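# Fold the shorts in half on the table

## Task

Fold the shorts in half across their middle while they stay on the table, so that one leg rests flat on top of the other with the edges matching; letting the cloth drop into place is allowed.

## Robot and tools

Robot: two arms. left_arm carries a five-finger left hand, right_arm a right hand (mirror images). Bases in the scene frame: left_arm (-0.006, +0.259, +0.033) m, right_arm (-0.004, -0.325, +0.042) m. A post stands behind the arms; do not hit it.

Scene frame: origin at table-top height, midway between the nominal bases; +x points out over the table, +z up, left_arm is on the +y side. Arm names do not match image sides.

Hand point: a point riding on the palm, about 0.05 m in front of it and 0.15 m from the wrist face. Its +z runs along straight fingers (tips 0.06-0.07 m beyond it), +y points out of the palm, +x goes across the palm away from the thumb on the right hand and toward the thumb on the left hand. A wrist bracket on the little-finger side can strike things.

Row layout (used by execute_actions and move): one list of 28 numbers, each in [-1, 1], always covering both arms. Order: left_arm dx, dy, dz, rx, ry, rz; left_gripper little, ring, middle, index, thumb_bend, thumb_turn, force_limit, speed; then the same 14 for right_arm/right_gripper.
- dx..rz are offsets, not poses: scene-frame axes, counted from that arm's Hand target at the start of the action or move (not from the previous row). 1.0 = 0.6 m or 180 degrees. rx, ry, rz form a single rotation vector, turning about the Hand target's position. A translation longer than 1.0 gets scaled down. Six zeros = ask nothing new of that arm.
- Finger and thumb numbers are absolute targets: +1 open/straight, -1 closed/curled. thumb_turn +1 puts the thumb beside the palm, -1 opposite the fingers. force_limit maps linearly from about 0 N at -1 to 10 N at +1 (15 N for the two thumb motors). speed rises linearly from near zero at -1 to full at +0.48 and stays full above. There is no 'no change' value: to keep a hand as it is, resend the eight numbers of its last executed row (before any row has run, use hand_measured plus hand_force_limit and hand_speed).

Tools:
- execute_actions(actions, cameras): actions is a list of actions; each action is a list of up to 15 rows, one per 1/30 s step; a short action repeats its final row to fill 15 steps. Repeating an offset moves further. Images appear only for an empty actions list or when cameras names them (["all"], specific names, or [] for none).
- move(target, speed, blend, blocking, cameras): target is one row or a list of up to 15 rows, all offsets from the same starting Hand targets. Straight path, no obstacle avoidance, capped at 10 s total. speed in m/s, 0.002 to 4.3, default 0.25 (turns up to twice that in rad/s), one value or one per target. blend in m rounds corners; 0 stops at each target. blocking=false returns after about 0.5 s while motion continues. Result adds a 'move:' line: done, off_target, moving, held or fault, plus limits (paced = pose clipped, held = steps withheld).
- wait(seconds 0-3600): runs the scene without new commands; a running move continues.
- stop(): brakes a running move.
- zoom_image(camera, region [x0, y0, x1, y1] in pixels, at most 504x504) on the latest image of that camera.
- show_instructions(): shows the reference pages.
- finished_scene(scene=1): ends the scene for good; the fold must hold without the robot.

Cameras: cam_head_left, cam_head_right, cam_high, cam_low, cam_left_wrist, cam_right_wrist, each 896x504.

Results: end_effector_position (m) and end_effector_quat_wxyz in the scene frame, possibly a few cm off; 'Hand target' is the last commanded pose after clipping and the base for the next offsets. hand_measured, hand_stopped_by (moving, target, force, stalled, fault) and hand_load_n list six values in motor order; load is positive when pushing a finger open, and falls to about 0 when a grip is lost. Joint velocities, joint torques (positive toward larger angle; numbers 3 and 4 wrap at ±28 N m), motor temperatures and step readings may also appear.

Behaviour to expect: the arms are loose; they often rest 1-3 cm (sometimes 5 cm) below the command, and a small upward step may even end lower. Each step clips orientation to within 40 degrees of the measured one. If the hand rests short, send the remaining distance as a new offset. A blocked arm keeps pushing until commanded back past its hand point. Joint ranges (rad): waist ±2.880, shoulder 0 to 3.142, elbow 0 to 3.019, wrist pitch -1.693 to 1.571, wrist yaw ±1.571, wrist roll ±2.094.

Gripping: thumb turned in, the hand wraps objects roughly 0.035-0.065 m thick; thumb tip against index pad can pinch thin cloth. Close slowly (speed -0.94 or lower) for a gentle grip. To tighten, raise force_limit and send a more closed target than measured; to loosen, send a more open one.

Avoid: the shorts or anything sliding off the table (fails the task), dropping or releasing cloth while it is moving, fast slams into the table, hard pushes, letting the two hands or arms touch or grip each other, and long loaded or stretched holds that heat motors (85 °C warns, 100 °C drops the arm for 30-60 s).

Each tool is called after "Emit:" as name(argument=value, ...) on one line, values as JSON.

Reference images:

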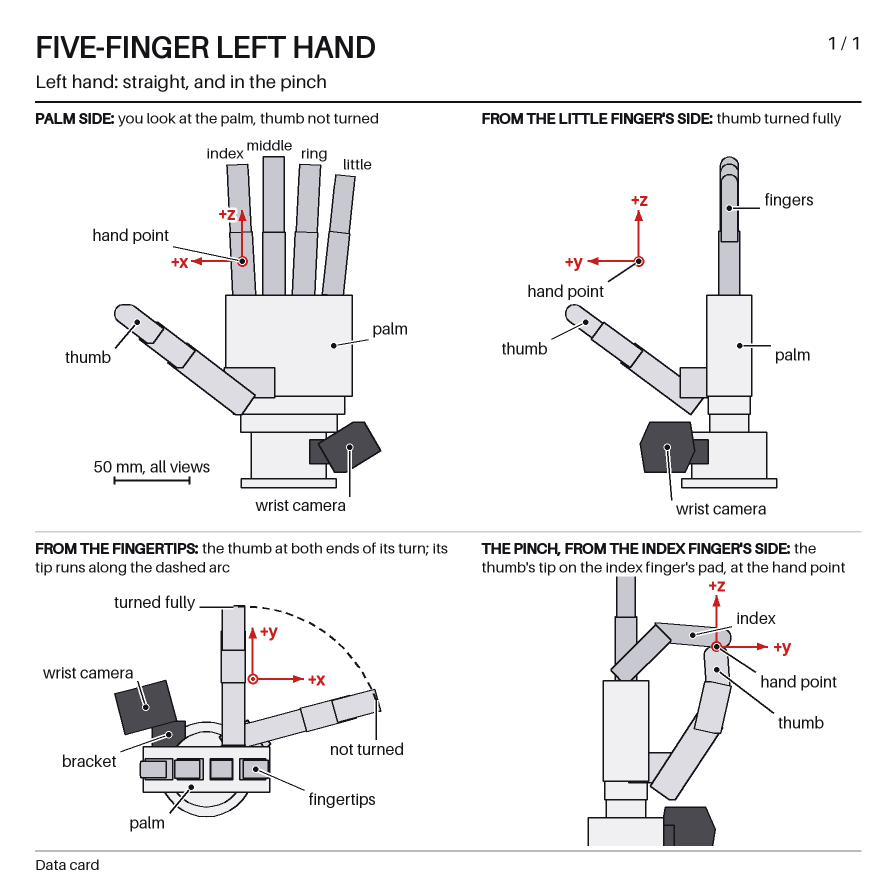

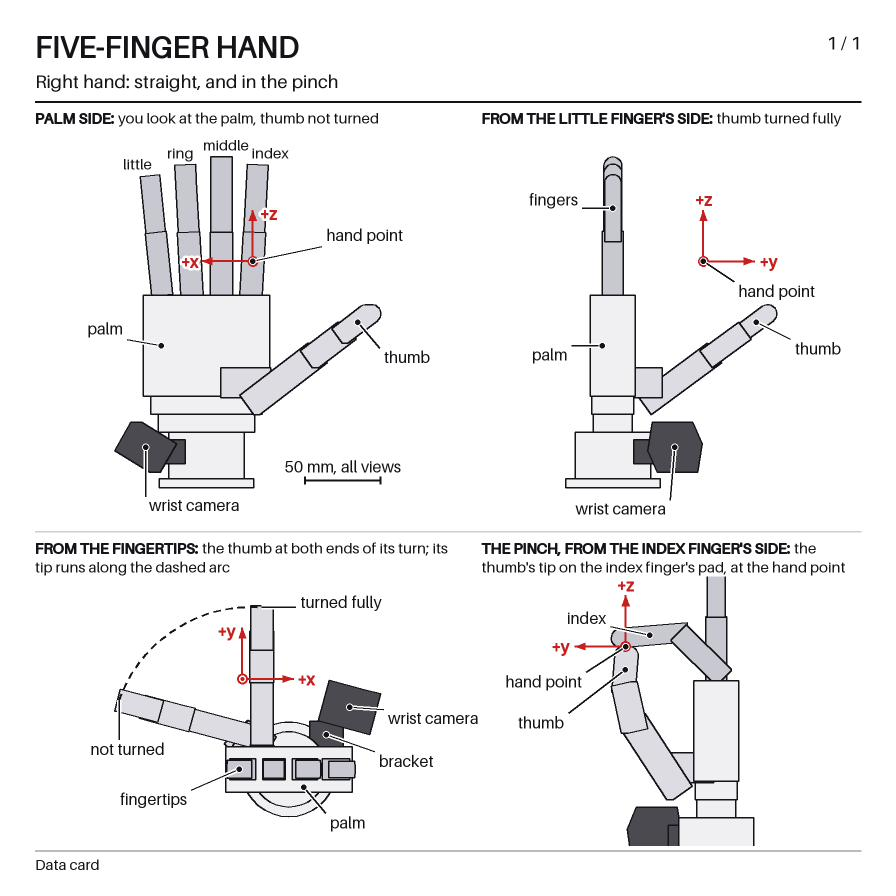

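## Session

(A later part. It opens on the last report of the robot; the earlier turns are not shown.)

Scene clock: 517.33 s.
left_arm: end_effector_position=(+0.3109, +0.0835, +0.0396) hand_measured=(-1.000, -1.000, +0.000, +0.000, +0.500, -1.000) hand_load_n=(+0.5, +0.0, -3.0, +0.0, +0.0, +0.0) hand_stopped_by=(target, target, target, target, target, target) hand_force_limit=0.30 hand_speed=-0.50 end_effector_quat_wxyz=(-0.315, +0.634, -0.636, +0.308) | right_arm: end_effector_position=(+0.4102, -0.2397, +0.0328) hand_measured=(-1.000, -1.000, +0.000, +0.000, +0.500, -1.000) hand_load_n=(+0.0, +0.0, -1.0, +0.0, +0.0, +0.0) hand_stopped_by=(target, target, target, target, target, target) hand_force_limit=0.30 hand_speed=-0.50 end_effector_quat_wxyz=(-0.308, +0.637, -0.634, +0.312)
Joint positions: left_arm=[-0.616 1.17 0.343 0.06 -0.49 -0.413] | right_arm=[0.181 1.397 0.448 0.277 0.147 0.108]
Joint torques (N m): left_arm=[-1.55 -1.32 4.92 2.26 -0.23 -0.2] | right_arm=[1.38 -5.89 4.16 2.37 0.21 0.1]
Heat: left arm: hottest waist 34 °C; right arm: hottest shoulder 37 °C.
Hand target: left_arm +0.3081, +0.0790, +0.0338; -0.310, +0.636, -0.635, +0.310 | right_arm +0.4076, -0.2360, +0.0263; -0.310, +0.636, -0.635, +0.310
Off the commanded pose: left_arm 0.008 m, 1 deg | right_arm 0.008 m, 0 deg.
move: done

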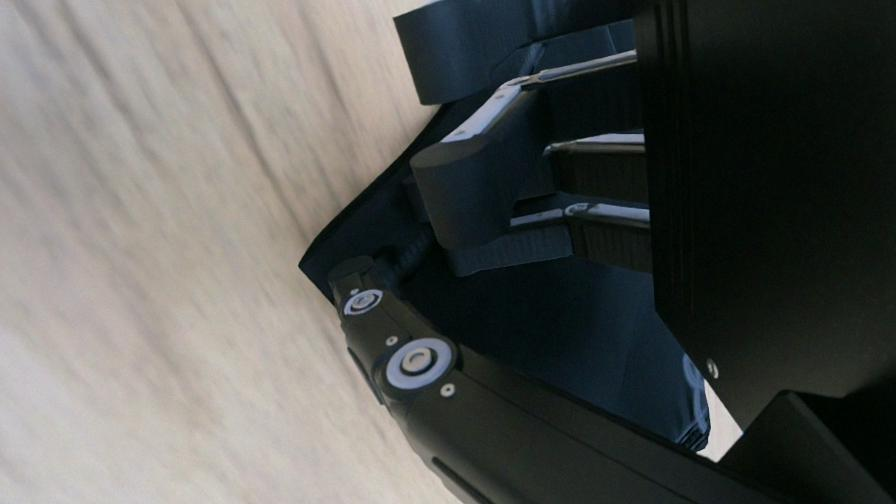

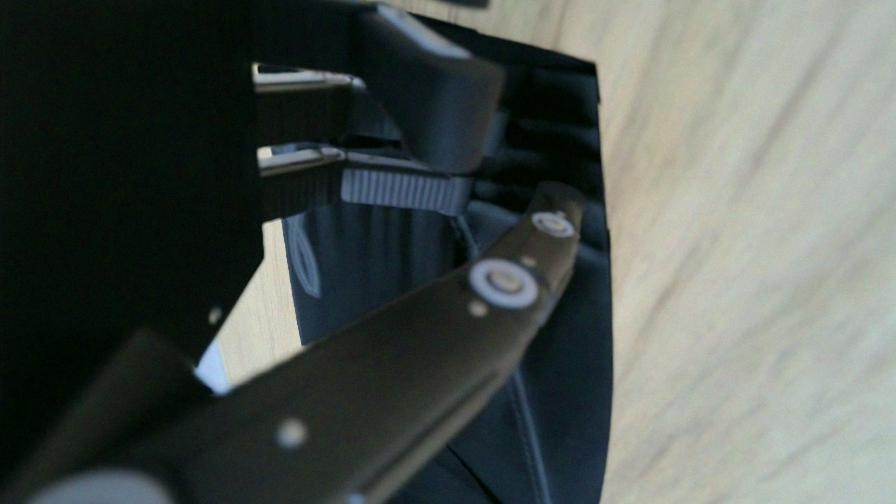

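Emit:
move(target=[[0,0,-0.015,0,0,0,-1,-1,0.0,0.0,0.5,-1,0.3,-0.5,0,0,-0.015,0,0,0,-1,-1,0.0,0.0,0.5,-1,0.3,-0.5],[0,0,-0.02,0,0,0,-1,-1,-0.1,-0.1,0.4,-1,0.3,-0.7,0,0,-0.02,0,0,0,-1,-1,-0.1,-0.1,0.4,-1,0.3,-0.7]], speed=0.06, cameras=["cam_left_wrist","cam_right_wrist"])

Emit:
move(target=[0,0,-0.015,0,0,0,-1,-1,-0.2,-0.2,0.3,-1,0.3,-0.7,0,0,-0.015,0,0,0,-1,-1,-0.2,-0.2,0.3,-1,0.3,-0.7], speed=0.06, cameras=["cam_left_wrist","cam_right_wrist"])

Scene clock: 522.67 s.
left_arm: end_effector_position=(+0.3172, +0.0812, +0.0352) hand_measured=(-1.000, -1.000, -0.100, -0.100, +0.400, -1.000) hand_load_n=(+0.0, +0.0, -2.5, +0.0, +0.0, +0.0) hand_stopped_by=(target, target, target, target, target, target) hand_force_limit=0.30 hand_speed=-0.70 end_effector_quat_wxyz=(-0.320, +0.636, -0.626, +0.319) | right_arm: end_effector_position=(+0.4177, -0.2393, +0.0293) hand_measured=(-1.000, -1.000, -0.100, -0.100, +0.400, -1.000) hand_load_n=(+0.0, +0.0, +0.0, +0.0, +0.0, +0.0) hand_stopped_by=(target, target, target, target, target, target) hand_force_limit=0.30 hand_speed=-0.70 end_effector_quat_wxyz=(-0.318, +0.630, -0.632, +0.321)
Joint positions: left_arm=[-0.616 1.209 0.333 0.135 -0.5 -0.421] | right_arm=[0.181 1.433 0.444 0.346 0.153 0.111]
Joint torques (N m): left_arm=[-1.2 -1.26 4.34 1.74 -0.05 -0.18] | right_arm=[1.08 -5.19 3.59 2.09 0.16 0.11]
Heat: left arm: hottest waist 34 °C; right arm: hottest shoulder 37 °C.
Hand target: left_arm +0.3080, +0.0791, +0.0217; -0.310, +0.636, -0.636, +0.310 | right_arm +0.4076, -0.2360, +0.0142; -0.310, +0.636, -0.635, +0.310
Off the commanded pose: left_arm 0.016 m, 2 deg | right_arm 0.018 m, 2 deg.
move: off_target (left_arm, right_arm); target 2's new numbers were sent with right_arm's hand 0.020 m and 2 deg from that target

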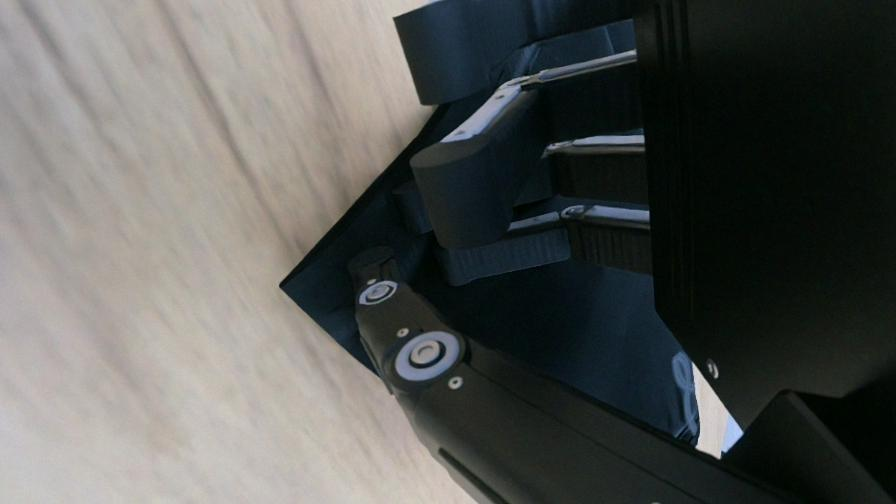

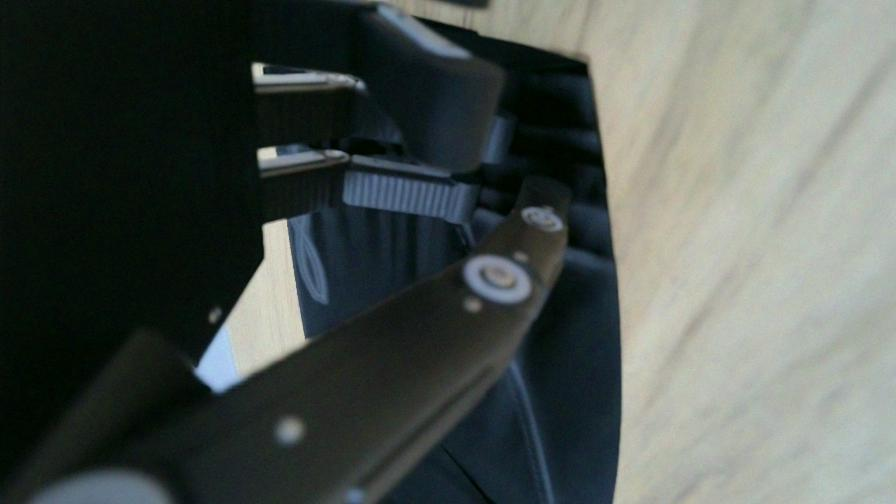

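Scene clock: 523.47 s.
left_arm: end_effector_position=(+0.3192, +0.0800, +0.0299) hand_measured=(-1.000, -1.000, -0.202, -0.200, +0.300, -1.000) hand_load_n=(+0.0, +0.0, -6.5, +0.0, +0.0, +0.0) hand_stopped_by=(target, target, target, target, target, target) hand_force_limit=0.30 hand_speed=-0.70 end_effector_quat_wxyz=(-0.321, +0.634, -0.626, +0.322) | right_arm: end_effector_position=(+0.4209, -0.2391, +0.0240) hand_measured=(-1.000, -1.000, -0.200, -0.200, +0.300, -1.000) hand_load_n=(+0.0, +0.0, -3.0, +0.0, +0.5, +0.0) hand_stopped_by=(target, target, target, target, target, target) hand_force_limit=0.30 hand_speed=-0.70 end_effector_quat_wxyz=(-0.321, +0.628, -0.631, +0.323)
Joint positions: left_arm=[-0.616 1.24 0.327 0.181 -0.5 -0.415] | right_arm=[0.181 1.462 0.442 0.386 0.155 0.111]
Joint torques (N m): left_arm=[-1.26 -0.91 3.84 1.73 -0.07 -0.19] | right_arm=[1.14 -5.07 3.02 1.91 0.17 0.14]
Heat: left arm: hottest waist 34 °C; right arm: hottest shoulder 37 °C.
Hand target: left_arm +0.3080, +0.0791, +0.0128; -0.310, +0.636, -0.636, +0.310 | right_arm +0.4077, -0.2359, +0.0053; -0.310, +0.636, -0.635, +0.310
Off the commanded pose: left_arm 0.020 m, 2 deg | right_arm 0.023 m, 2 deg.
move: off_target (left_arm, right_arm)

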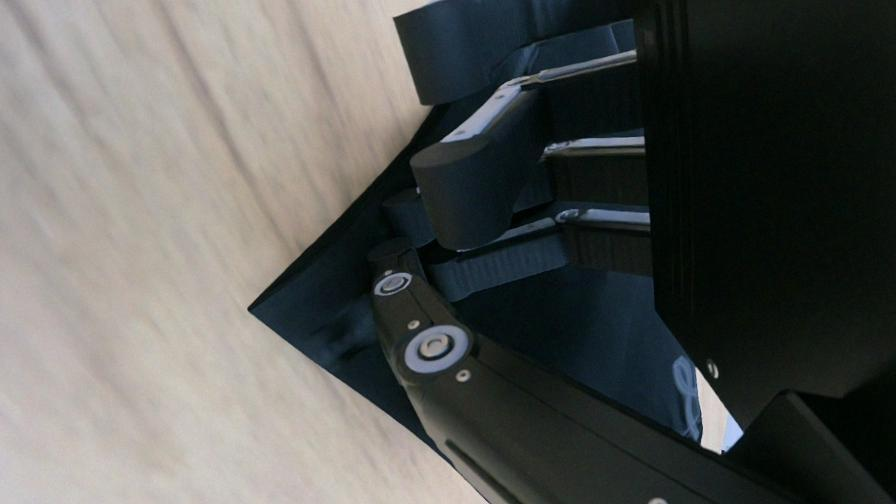

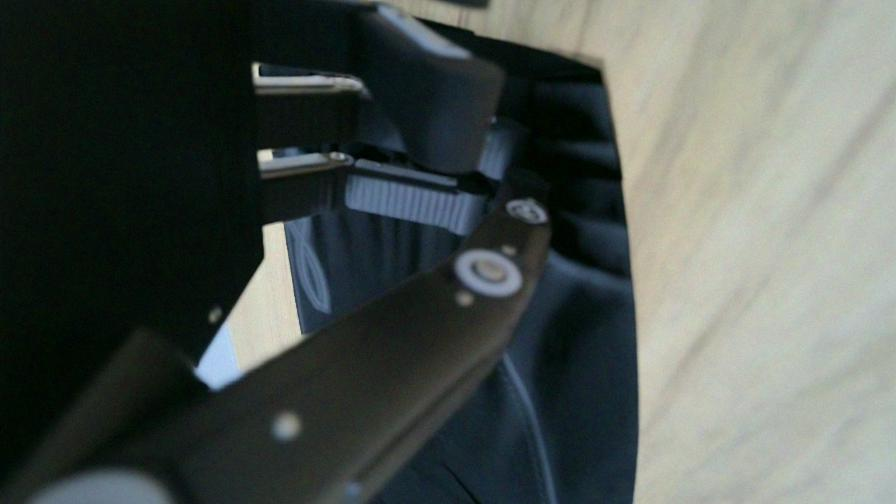

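Emit:
move(target=[0,0,-0.012,0,0,0,-1,-1,-0.5,-0.5,0.05,-1,0.3,-0.75,0,0,-0.015,0,0,0,-1,-1,-0.5,-0.5,0.05,-1,0.3,-0.75], speed=0.06, cameras=["cam_left_wrist","cam_right_wrist"])

Scene clock: 526.43 s.
left_arm: end_effector_position=(+0.3224, +0.0788, +0.0283) hand_measured=(-1.000, -1.000, -0.312, -0.356, +0.224, -1.000) hand_load_n=(+0.0, +0.0, +9.0, +7.0, +10.5, +0.0) hand_stopped_by=(target, target, force, force, force, target) hand_force_limit=0.30 hand_speed=-0.75 end_effector_quat_wxyz=(-0.324, +0.634, -0.621, +0.328) | right_arm: end_effector_position=(+0.4239, -0.2385, +0.0218) hand_measured=(-1.000, -1.000, -0.310, -0.358, +0.236, -1.000) hand_load_n=(+0.0, +0.0, +11.5, +9.5, +11.0, +0.0) hand_stopped_by=(target, target, force, force, force, target) hand_force_limit=0.30 hand_speed=-0.75 end_effector_quat_wxyz=(-0.327, +0.624, -0.629, +0.328)
Joint positions: left_arm=[-0.616 1.26 0.322 0.222 -0.505 -0.415] | right_arm=[0.181 1.483 0.436 0.431 0.155 0.111]
Joint torques (N m): left_arm=[-1.55 -0.44 3.56 1.59 0.09 -0.17] | right_arm=[1.49 -4.54 2.96 1.7 0.17 0.11]
Heat: left arm: hottest waist 34 °C; right arm: hottest shoulder 37 °C.
Hand target: left_arm +0.3080, +0.0791, +0.0056; -0.310, +0.636, -0.635, +0.310 | right_arm +0.4076, -0.2360, -0.0038; -0.310, +0.636, -0.635, +0.310
Off the commanded pose: left_arm 0.027 m, 3 deg | right_arm 0.030 m, 3 deg.
move: off_target (left_arm, right_arm)

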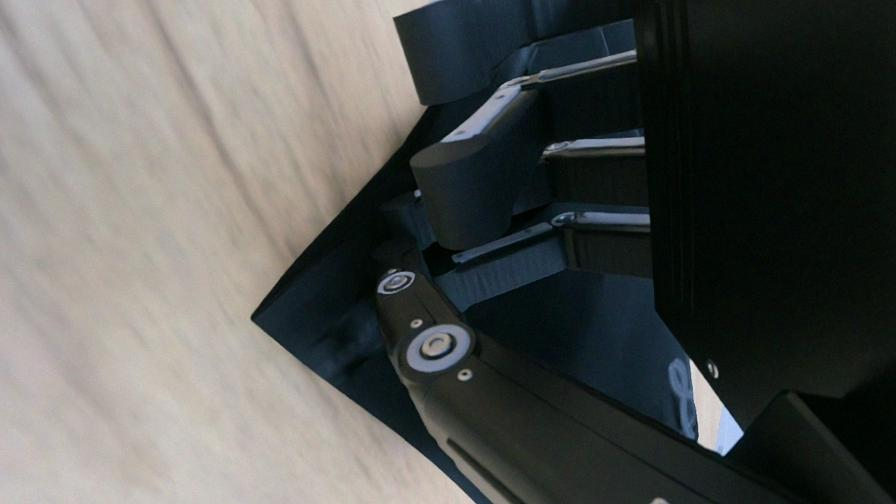

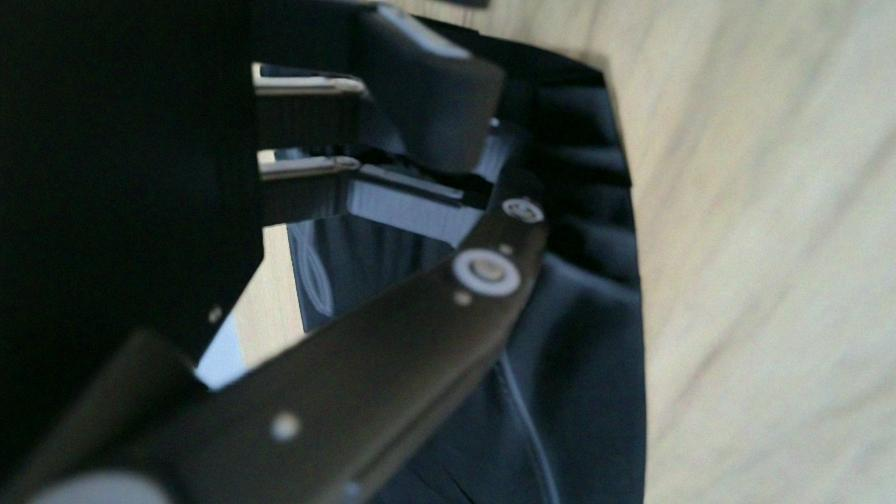

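Emit:
move(target=[0,0,0.13,0,0,0,-1,-1,-0.5,-0.5,0.05,-1,0.3,-0.75,0,0,0.13,0,0,0,-1,-1,-0.5,-0.5,0.05,-1,0.3,-0.75], speed=0.1, cameras=["cam_low","cam_high","cam_left_wrist","cam_right_wrist"])

Scene clock: 530.17 s.
left_arm: end_effector_position=(+0.3000, +0.0915, +0.0687) hand_measured=(-1.000, -1.000, -0.312, -0.356, +0.224, -1.000) hand_load_n=(+0.5, +0.0, +10.5, +7.5, +9.5, +0.0) hand_stopped_by=(target, target, force, force, force, target) hand_force_limit=0.30 hand_speed=-0.75 end_effector_quat_wxyz=(-0.312, +0.637, -0.641, +0.293) | right_arm: end_effector_position=(+0.3925, -0.2431, +0.0586) hand_measured=(-1.000, -1.000, -0.310, -0.358, +0.236, -1.000) hand_load_n=(+0.0, +0.0, +13.0, +10.0, +11.0, +0.0) hand_stopped_by=(target, target, force, force, force, target) hand_force_limit=0.30 hand_speed=-0.75 end_effector_quat_wxyz=(-0.297, +0.641, -0.639, +0.304)
Joint positions: left_arm=[-0.616 1.029 0.379 -0.152 -0.491 -0.421] | right_arm=[0.181 1.259 0.45 0.107 0.149 0.111]
Joint torques (N m): left_arm=[-1.49 -2.43 8.23 1.16 -0.2 -0.18] | right_arm=[1.08 -6.83 8.34 1.02 0.12 0.15]
Heat: left arm: hottest waist 34 °C; right arm: hottest shoulder 37 °C.
Hand target: left_arm +0.3081, +0.0790, +0.0836; -0.310, +0.636, -0.636, +0.310 | right_arm +0.4076, -0.2360, +0.0742; -0.310, +0.636, -0.635, +0.310
Off the commanded pose: left_arm 0.021 m, 2 deg | right_arm 0.023 m, 2 deg.
move: off_target (left_arm, right_arm)
Images, in order (width x height): cam_high 896x504, cam_low 896x504, cam_left_wrist 896x504, cam_right_wrist 896x504.

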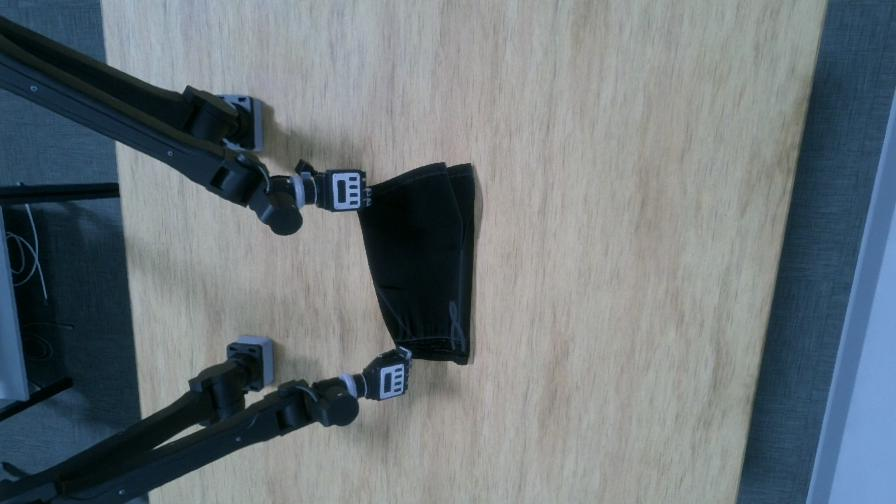

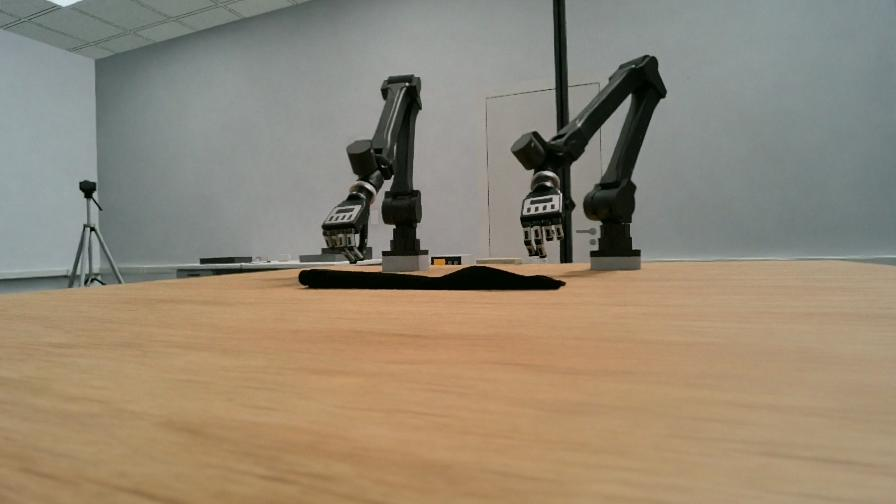

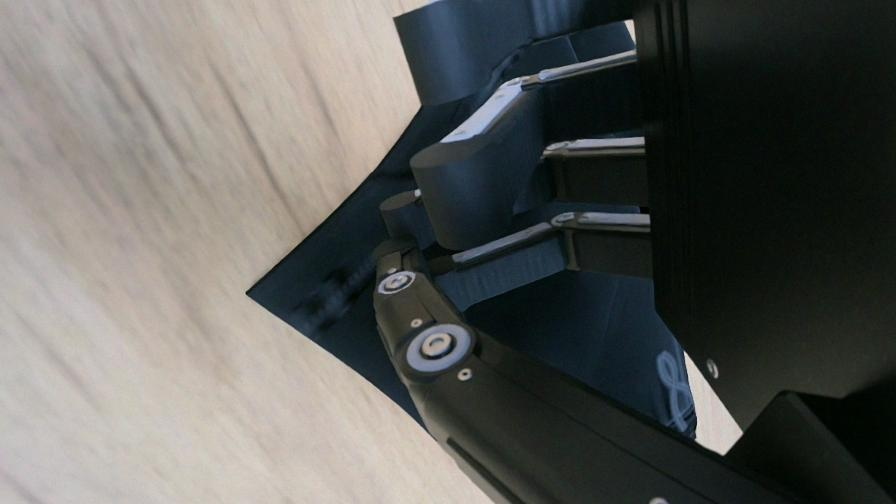

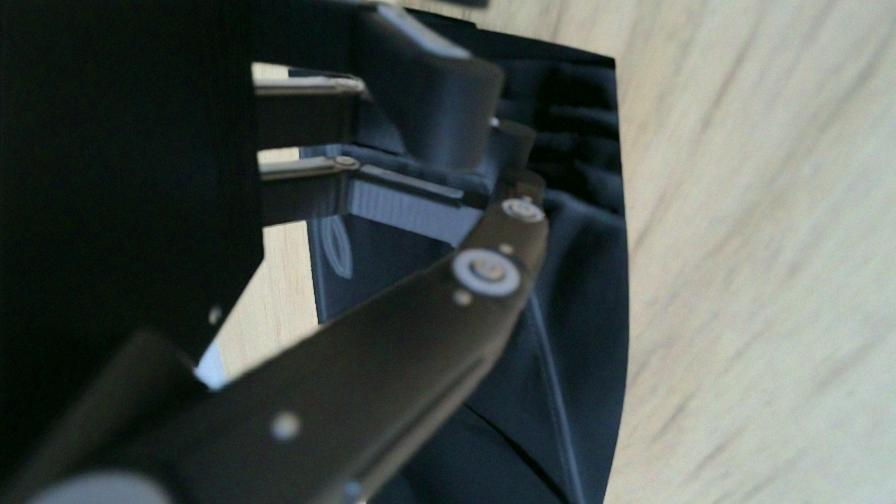

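Emit:
move(target=[-0.045,0,-0.03,0,-0.056,0,-1,-1,-0.1,-0.1,0.6,-1,0.3,-0.5,-0.035,0,-0.02,0,-0.056,0,-1,-1,-0.1,-0.1,0.6,-1,0.3,-0.5], speed=0.08, cameras=["cam_high","cam_left_wrist","cam_right_wrist"])

Scene clock: 559.77 s.
left_arm: end_effector_position=(+0.2787, +0.0861, +0.0588) hand_measured=(-1.000, -1.000, -0.100, -0.100, +0.600, -1.000) hand_load_n=(+0.5, +0.0, +0.0, +0.0, +0.0, +0.0) hand_stopped_by=(target, target, target, target, target, target) hand_force_limit=0.30 hand_speed=-0.50 end_effector_quat_wxyz=(-0.366, +0.605, -0.616, +0.348) | right_arm: end_effector_position=(+0.3853, -0.2390, +0.0596) hand_measured=(-1.000, -1.000, -0.100, -0.100, +0.600, -1.000) hand_load_n=(+0.0, +0.0, +0.0, +0.0, +0.0, +0.0) hand_stopped_by=(target, target, target, target, target, target) hand_force_limit=0.30 hand_speed=-0.50 end_effector_quat_wxyz=(-0.357, +0.609, -0.611, +0.358)
Joint positions: left_arm=[-0.774 0.998 0.231 0.086 -0.677 -0.436] | right_arm=[0.218 1.249 0.308 0.419 0.196 0.111]
Joint torques (N m): left_arm=[-1.32 -1.08 5.67 2.4 -0.55 -0.23] | right_arm=[0.62 -4.78 4.66 2.7 0.3 0.04]
Heat: left arm: hottest waist 34 °C; right arm: hottest elbow 38 °C.
Hand target: left_arm +0.2811, +0.0791, +0.0656; -0.365, +0.606, -0.606, +0.365 | right_arm +0.3865, -0.2360, +0.0622; -0.364, +0.606, -0.606, +0.364
Off the commanded pose: left_arm 0.010 m, 2 deg | right_arm 0.004 m, 1 deg.
move: done

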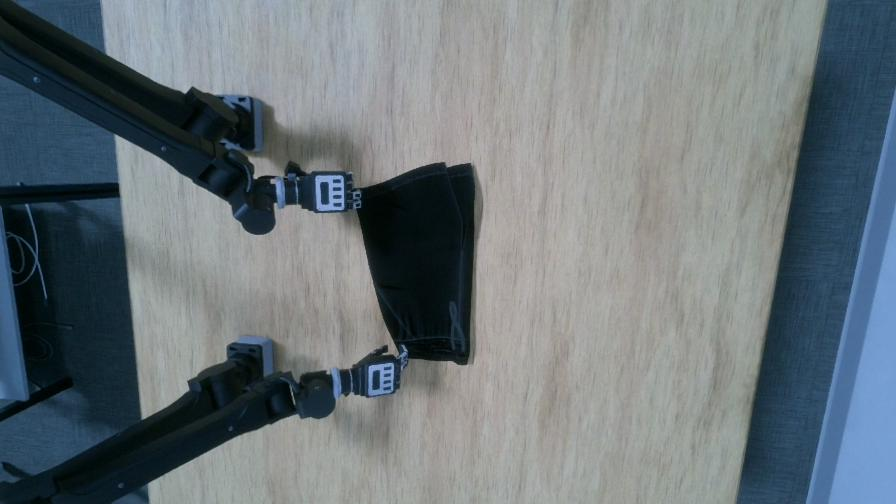

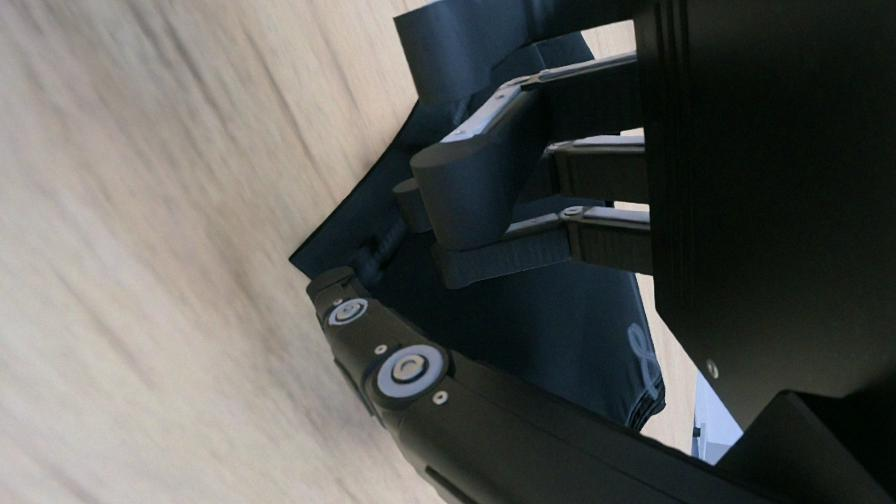

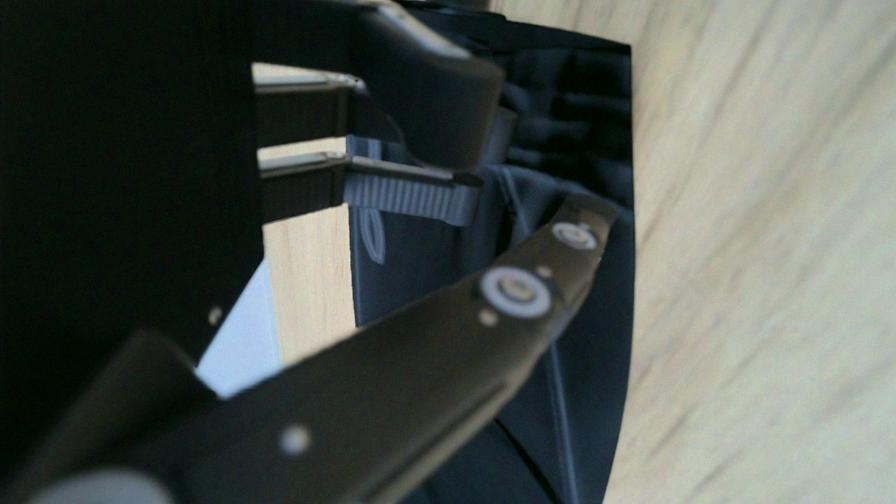

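Emit:
move(target=[[-0.018,0,0,0,0,0,-1,-1,-0.1,-0.1,0.6,-1,0.3,-0.5,-0.03,0,0,0,0,0,-1,-1,-0.1,-0.1,0.6,-1,0.3,-0.5],[-0.018,0,-0.03,0,0,0,-1,-1,-0.1,-0.1,0.6,-1,0.3,-0.5,-0.03,0,-0.04,0,0,0,-1,-1,-0.1,-0.1,0.6,-1,0.3,-0.5]], speed=0.08, cameras=["cam_high","cam_left_wrist","cam_right_wrist"])

Scene clock: 572.13 s.
left_arm: end_effector_position=(+0.2693, +0.0851, +0.0451) hand_measured=(-1.000, -1.000, -0.100, -0.100, +0.600, -1.000) hand_load_n=(+0.0, +0.0, +0.0, +0.0, +0.0, +0.0) hand_stopped_by=(target, target, target, target, target, target) hand_force_limit=0.30 hand_speed=-0.50 end_effector_quat_wxyz=(-0.366, +0.606, -0.611, +0.354) | right_arm: end_effector_position=(+0.3675, -0.2391, +0.0363) hand_measured=(-1.000, -1.000, -0.100, -0.100, +0.600, -1.000) hand_load_n=(+0.0, +0.0, +0.0, +0.0, +0.0, +0.0) hand_stopped_by=(target, target, target, target, target, target) hand_force_limit=0.30 hand_speed=-0.50 end_effector_quat_wxyz=(-0.356, +0.611, -0.608, +0.361)
Joint positions: left_arm=[-0.813 1.037 0.192 0.158 -0.709 -0.469] | right_arm=[0.236 1.312 0.241 0.55 0.212 0.111]
Joint torques (N m): left_arm=[-1.32 -0.26 5.31 2.37 -0.56 -0.21] | right_arm=[1.26 -4.31 3.96 2.71 0.29 0.15]
Heat: left arm: hottest waist 34 °C; right arm: hottest shoulder 37 °C.
Hand target: left_arm +0.2702, +0.0790, +0.0476; -0.365, +0.606, -0.606, +0.365 | right_arm +0.3686, -0.2360, +0.0383; -0.365, +0.606, -0.606, +0.364
Off the commanded pose: left_arm 0.007 m, 1 deg | right_arm 0.004 m, 1 deg.
move: done

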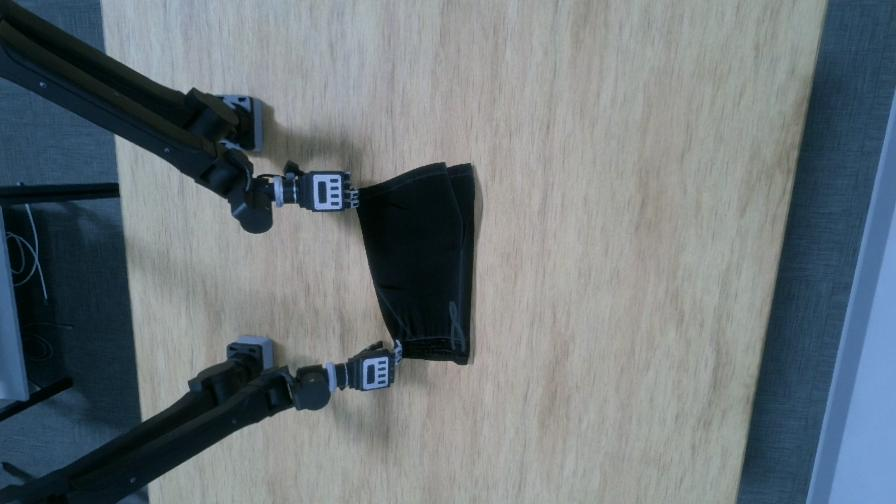

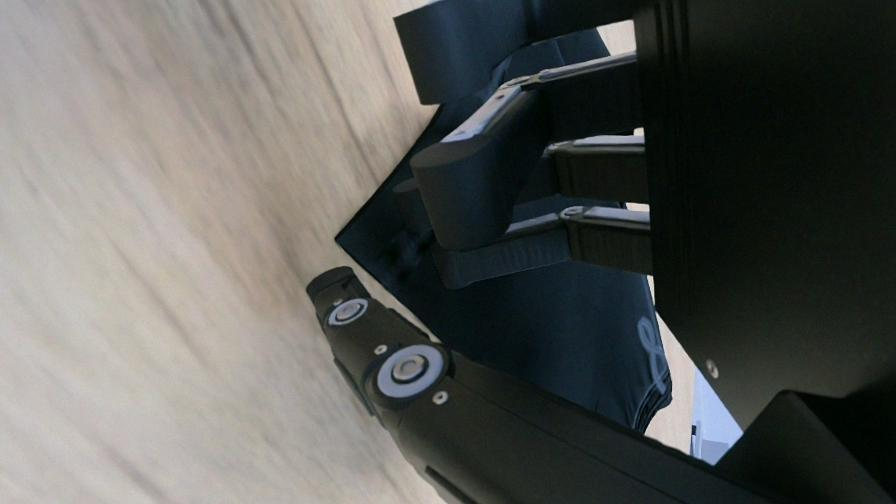

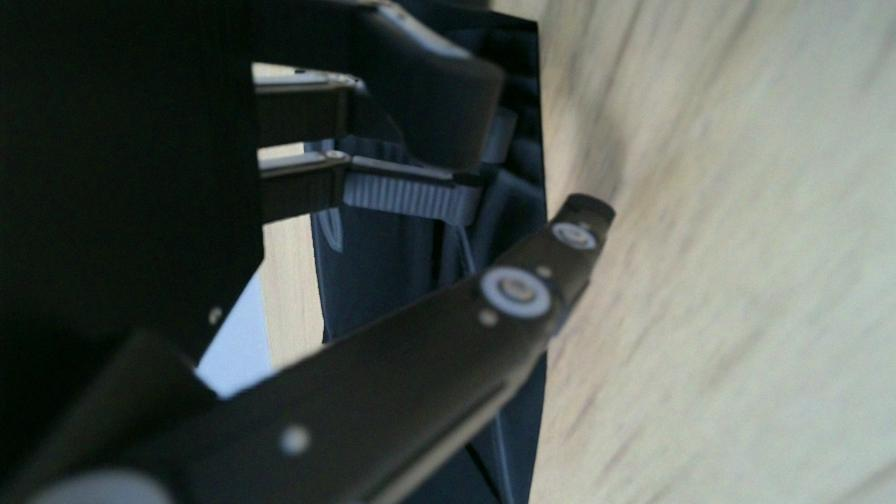

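Emit:
move(target=[[0.004,-0.018,0,0,0,0,-1,-1,-0.1,-0.1,0.6,-1,0.3,-0.5,0.006,0,0,0,0,0,-1,-1,-0.1,-0.1,0.6,-1,0.3,-0.5],[0.004,-0.018,-0.02,0,0,0,-1,-1,-0.1,-0.1,0.6,-1,0.3,-0.5,0.006,0,-0.02,0,0,0,-1,-1,-0.1,-0.1,0.6,-1,0.3,-0.5]], speed=0.06, cameras=["cam_left_wrist","cam_right_wrist"])

Scene clock: 577.50 s.
left_arm: end_effector_position=(+0.2689, +0.0773, +0.0320) hand_measured=(-1.000, -1.000, -0.100, -0.100, +0.600, -1.000) hand_load_n=(+0.0, +0.0, +0.0, +0.0, +1.0, -1.5) hand_stopped_by=(target, target, target, target, target, target) hand_force_limit=0.30 hand_speed=-0.50 end_effector_quat_wxyz=(-0.368, +0.603, -0.614, +0.352) | right_arm: end_effector_position=(+0.3716, -0.2381, +0.0262) hand_measured=(-1.000, -1.000, -0.100, -0.100, +0.600, -1.000) hand_load_n=(+0.0, +0.0, +0.0, +0.0, +0.0, +0.0) hand_stopped_by=(target, target, target, target, target, target) hand_force_limit=0.30 hand_speed=-0.50 end_effector_quat_wxyz=(-0.359, +0.610, -0.607, +0.362)
Joint positions: left_arm=[-0.842 1.135 0.192 0.241 -0.732 -0.484] | right_arm=[0.236 1.386 0.241 0.63 0.212 0.111]
Joint torques (N m): left_arm=[-1.32 -0.38 5.45 2.28 -0.45 -0.19] | right_arm=[0.67 -4.19 3.54 2.54 0.21 0.07]
Heat: left arm: hottest waist 34 °C; right arm: hottest shoulder 37 °C.
Hand target: left_arm +0.2727, +0.0683, +0.0356; -0.365, +0.606, -0.606, +0.365 | right_arm +0.3722, -0.2360, +0.0262; -0.364, +0.606, -0.606, +0.364
Off the commanded pose: left_arm 0.010 m, 2 deg | right_arm 0.002 m, 1 deg.
move: done

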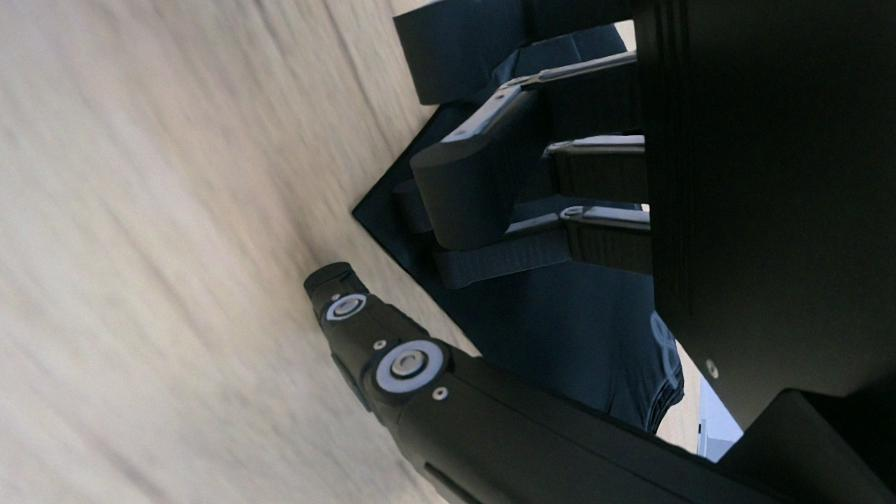

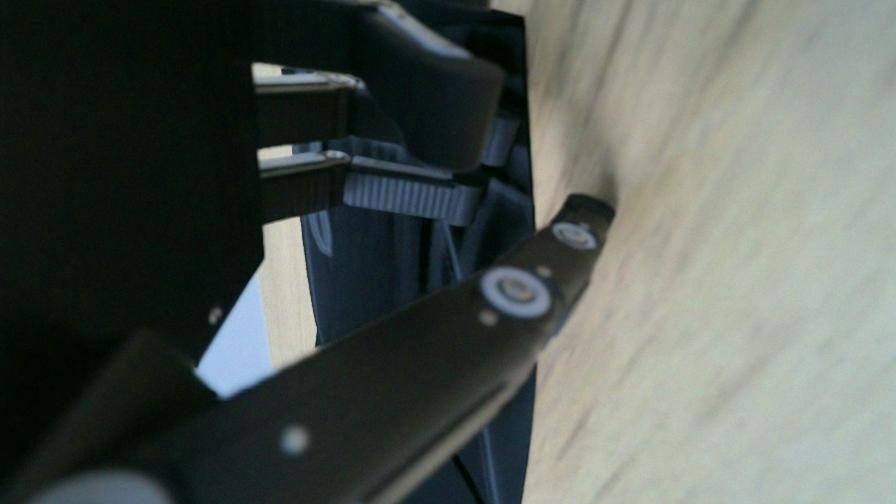

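Emit:
move(target=[[0.014,-0.014,0,0,0,0,-1,-1,-0.1,-0.1,0.6,-1,0.3,-0.5,0.013,0,-0.01,0,0,0,-1,-1,-0.1,-0.1,0.6,-1,0.3,-0.5],[0.014,-0.014,-0.01,0,0,0,-1,-1,-0.15,-0.15,0.5,-1,0.3,-0.7,0.013,0,-0.02,0,0,0,-1,-1,-0.15,-0.15,0.5,-1,0.3,-0.7]], speed=0.06, cameras=["cam_left_wrist","cam_right_wrist"])

Scene clock: 589.50 s.
left_arm: end_effector_position=(+0.2787, +0.0663, +0.0299) hand_measured=(-1.000, -1.000, -0.150, -0.150, +0.500, -1.000) hand_load_n=(+0.0, +0.0, -1.0, +0.0, +0.0, +0.0) hand_stopped_by=(target, target, target, target, target, target) hand_force_limit=0.30 hand_speed=-0.70 end_effector_quat_wxyz=(-0.369, +0.605, -0.607, +0.361) | right_arm: end_effector_position=(+0.3763, -0.2360, +0.0263) hand_measured=(-1.000, -1.000, -0.150, -0.150, +0.602, -1.000) hand_load_n=(+0.0, +0.0, +0.0, +0.0, +10.5, -3.5) hand_stopped_by=(target, target, target, target, force, target) hand_force_limit=0.30 hand_speed=-0.70 end_effector_quat_wxyz=(-0.373, +0.603, -0.601, +0.368)
Joint positions: left_arm=[-0.844 1.212 0.213 0.314 -0.738 -0.49] | right_arm=[0.236 1.426 0.234 0.715 0.207 0.111]
Joint torques (N m): left_arm=[-0.73 -0.62 5.22 1.84 -0.14 -0.18] | right_arm=[0.09 -1.03 4.68 2.37 0.09 0.02]
Heat: left arm: hottest waist 34 °C; right arm: hottest shoulder 37 °C.
Hand target: left_arm +0.2810, +0.0598, +0.0296; -0.365, +0.606, -0.606, +0.365 | right_arm +0.3800, -0.2360, +0.0142; -0.364, +0.606, -0.606, +0.364
Off the commanded pose: left_arm 0.007 m, 1 deg | right_arm 0.013 m, 1 deg.
move: off_target (right_arm); target 2's new numbers were sent with right_arm's hand 0.013 m and 1 deg from that target

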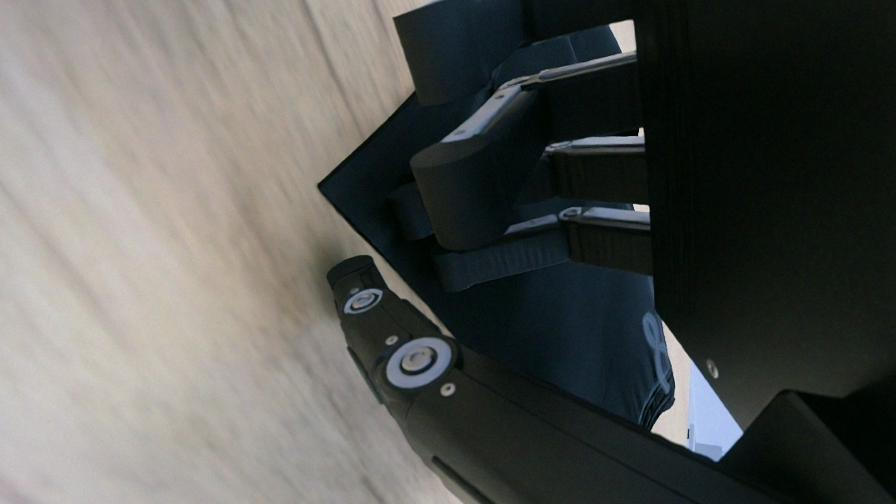

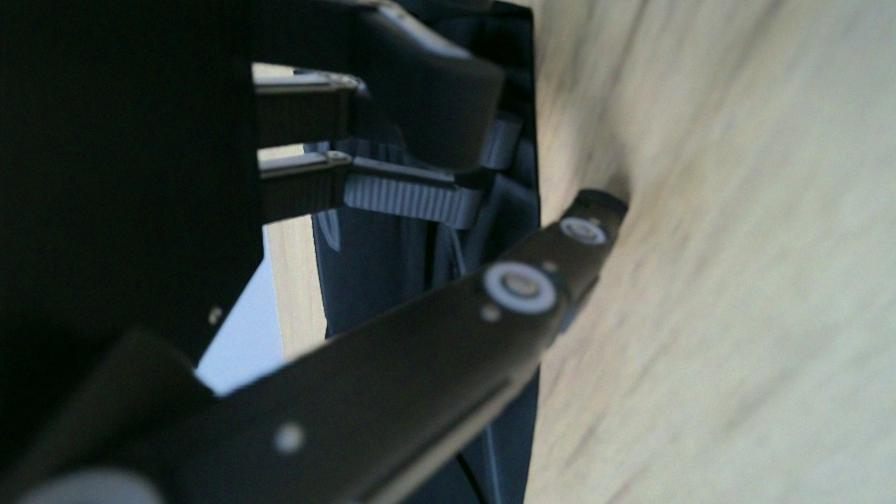

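Emit:
move(target=[[0.006,-0.006,-0.008,0,0,0,-1,-1,-0.2,-0.2,0.4,-1,0.3,-0.7,0.005,0,0.015,0,0,0,-1,-1,-0.15,-0.15,0.48,-1,0.3,-0.7],[0.006,-0.006,-0.008,0,0,0,-1,-1,-0.2,-0.2,0.4,-1,0.3,-0.7,0.008,0,0.005,0,0,0,-1,-1,-0.2,-0.2,0.4,-1,0.3,-0.7]], speed=0.06, cameras=["cam_left_wrist","cam_right_wrist"])

Scene clock: 594.57 s.
left_arm: end_effector_position=(+0.2833, +0.0639, +0.0276) hand_measured=(-1.000, -1.000, -0.200, -0.200, +0.400, -1.000) hand_load_n=(+0.0, +0.0, -5.0, +0.0, +0.0, +0.0) hand_stopped_by=(target, target, target, target, target, target) hand_force_limit=0.30 hand_speed=-0.70 end_effector_quat_wxyz=(-0.374, +0.603, -0.605, +0.361) | right_arm: end_effector_position=(+0.3747, -0.2358, +0.0252) hand_measured=(-1.000, -1.000, -0.200, -0.200, +0.580, -1.000) hand_load_n=(+0.0, +0.0, -0.5, +0.0, +10.0, -3.5) hand_stopped_by=(target, target, target, target, force, target) hand_force_limit=0.30 hand_speed=-0.70 end_effector_quat_wxyz=(-0.371, +0.605, -0.602, +0.366)
Joint positions: left_arm=[-0.844 1.25 0.221 0.35 -0.747 -0.482] | right_arm=[0.236 1.422 0.234 0.702 0.204 0.111]
Joint torques (N m): left_arm=[-0.67 -0.62 5.03 1.91 0.02 -0.15] | right_arm=[-0.21 -0.67 5.64 2.07 0.1 0.02]
Heat: left arm: hottest waist 34 °C; right arm: hottest shoulder 37 °C.
Hand target: left_arm +0.2847, +0.0561, +0.0248; -0.365, +0.606, -0.606, +0.365 | right_arm +0.3847, -0.2360, +0.0172; -0.364, +0.606, -0.606, +0.364
Off the commanded pose: left_arm 0.008 m, 1 deg | right_arm 0.013 m, 1 deg.
move: off_target (right_arm); target 2's new numbers were sent with right_arm's hand 0.013 m and 1 deg from that target

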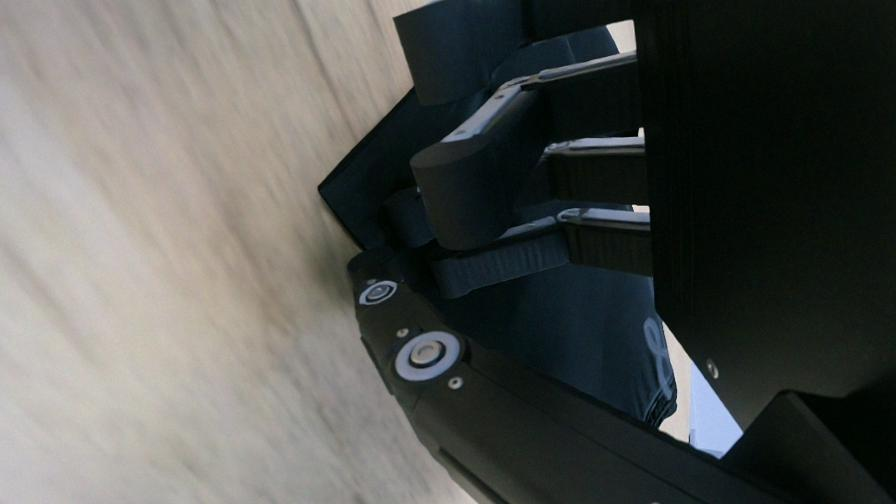

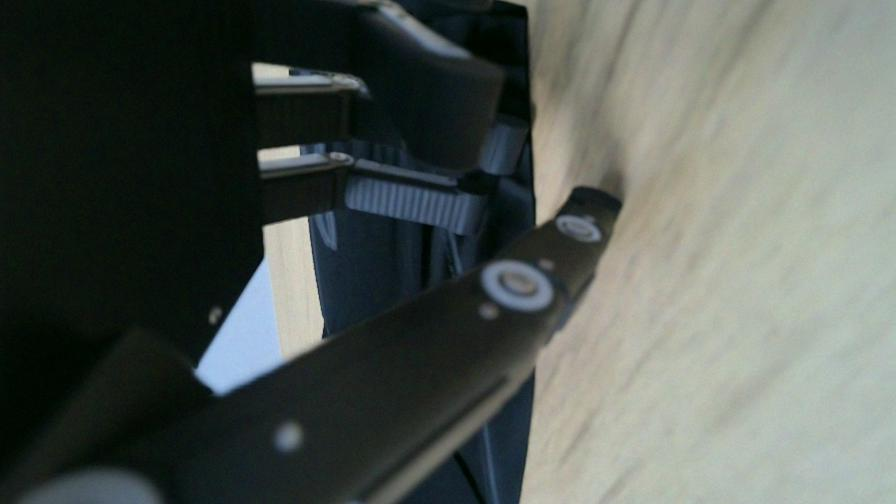

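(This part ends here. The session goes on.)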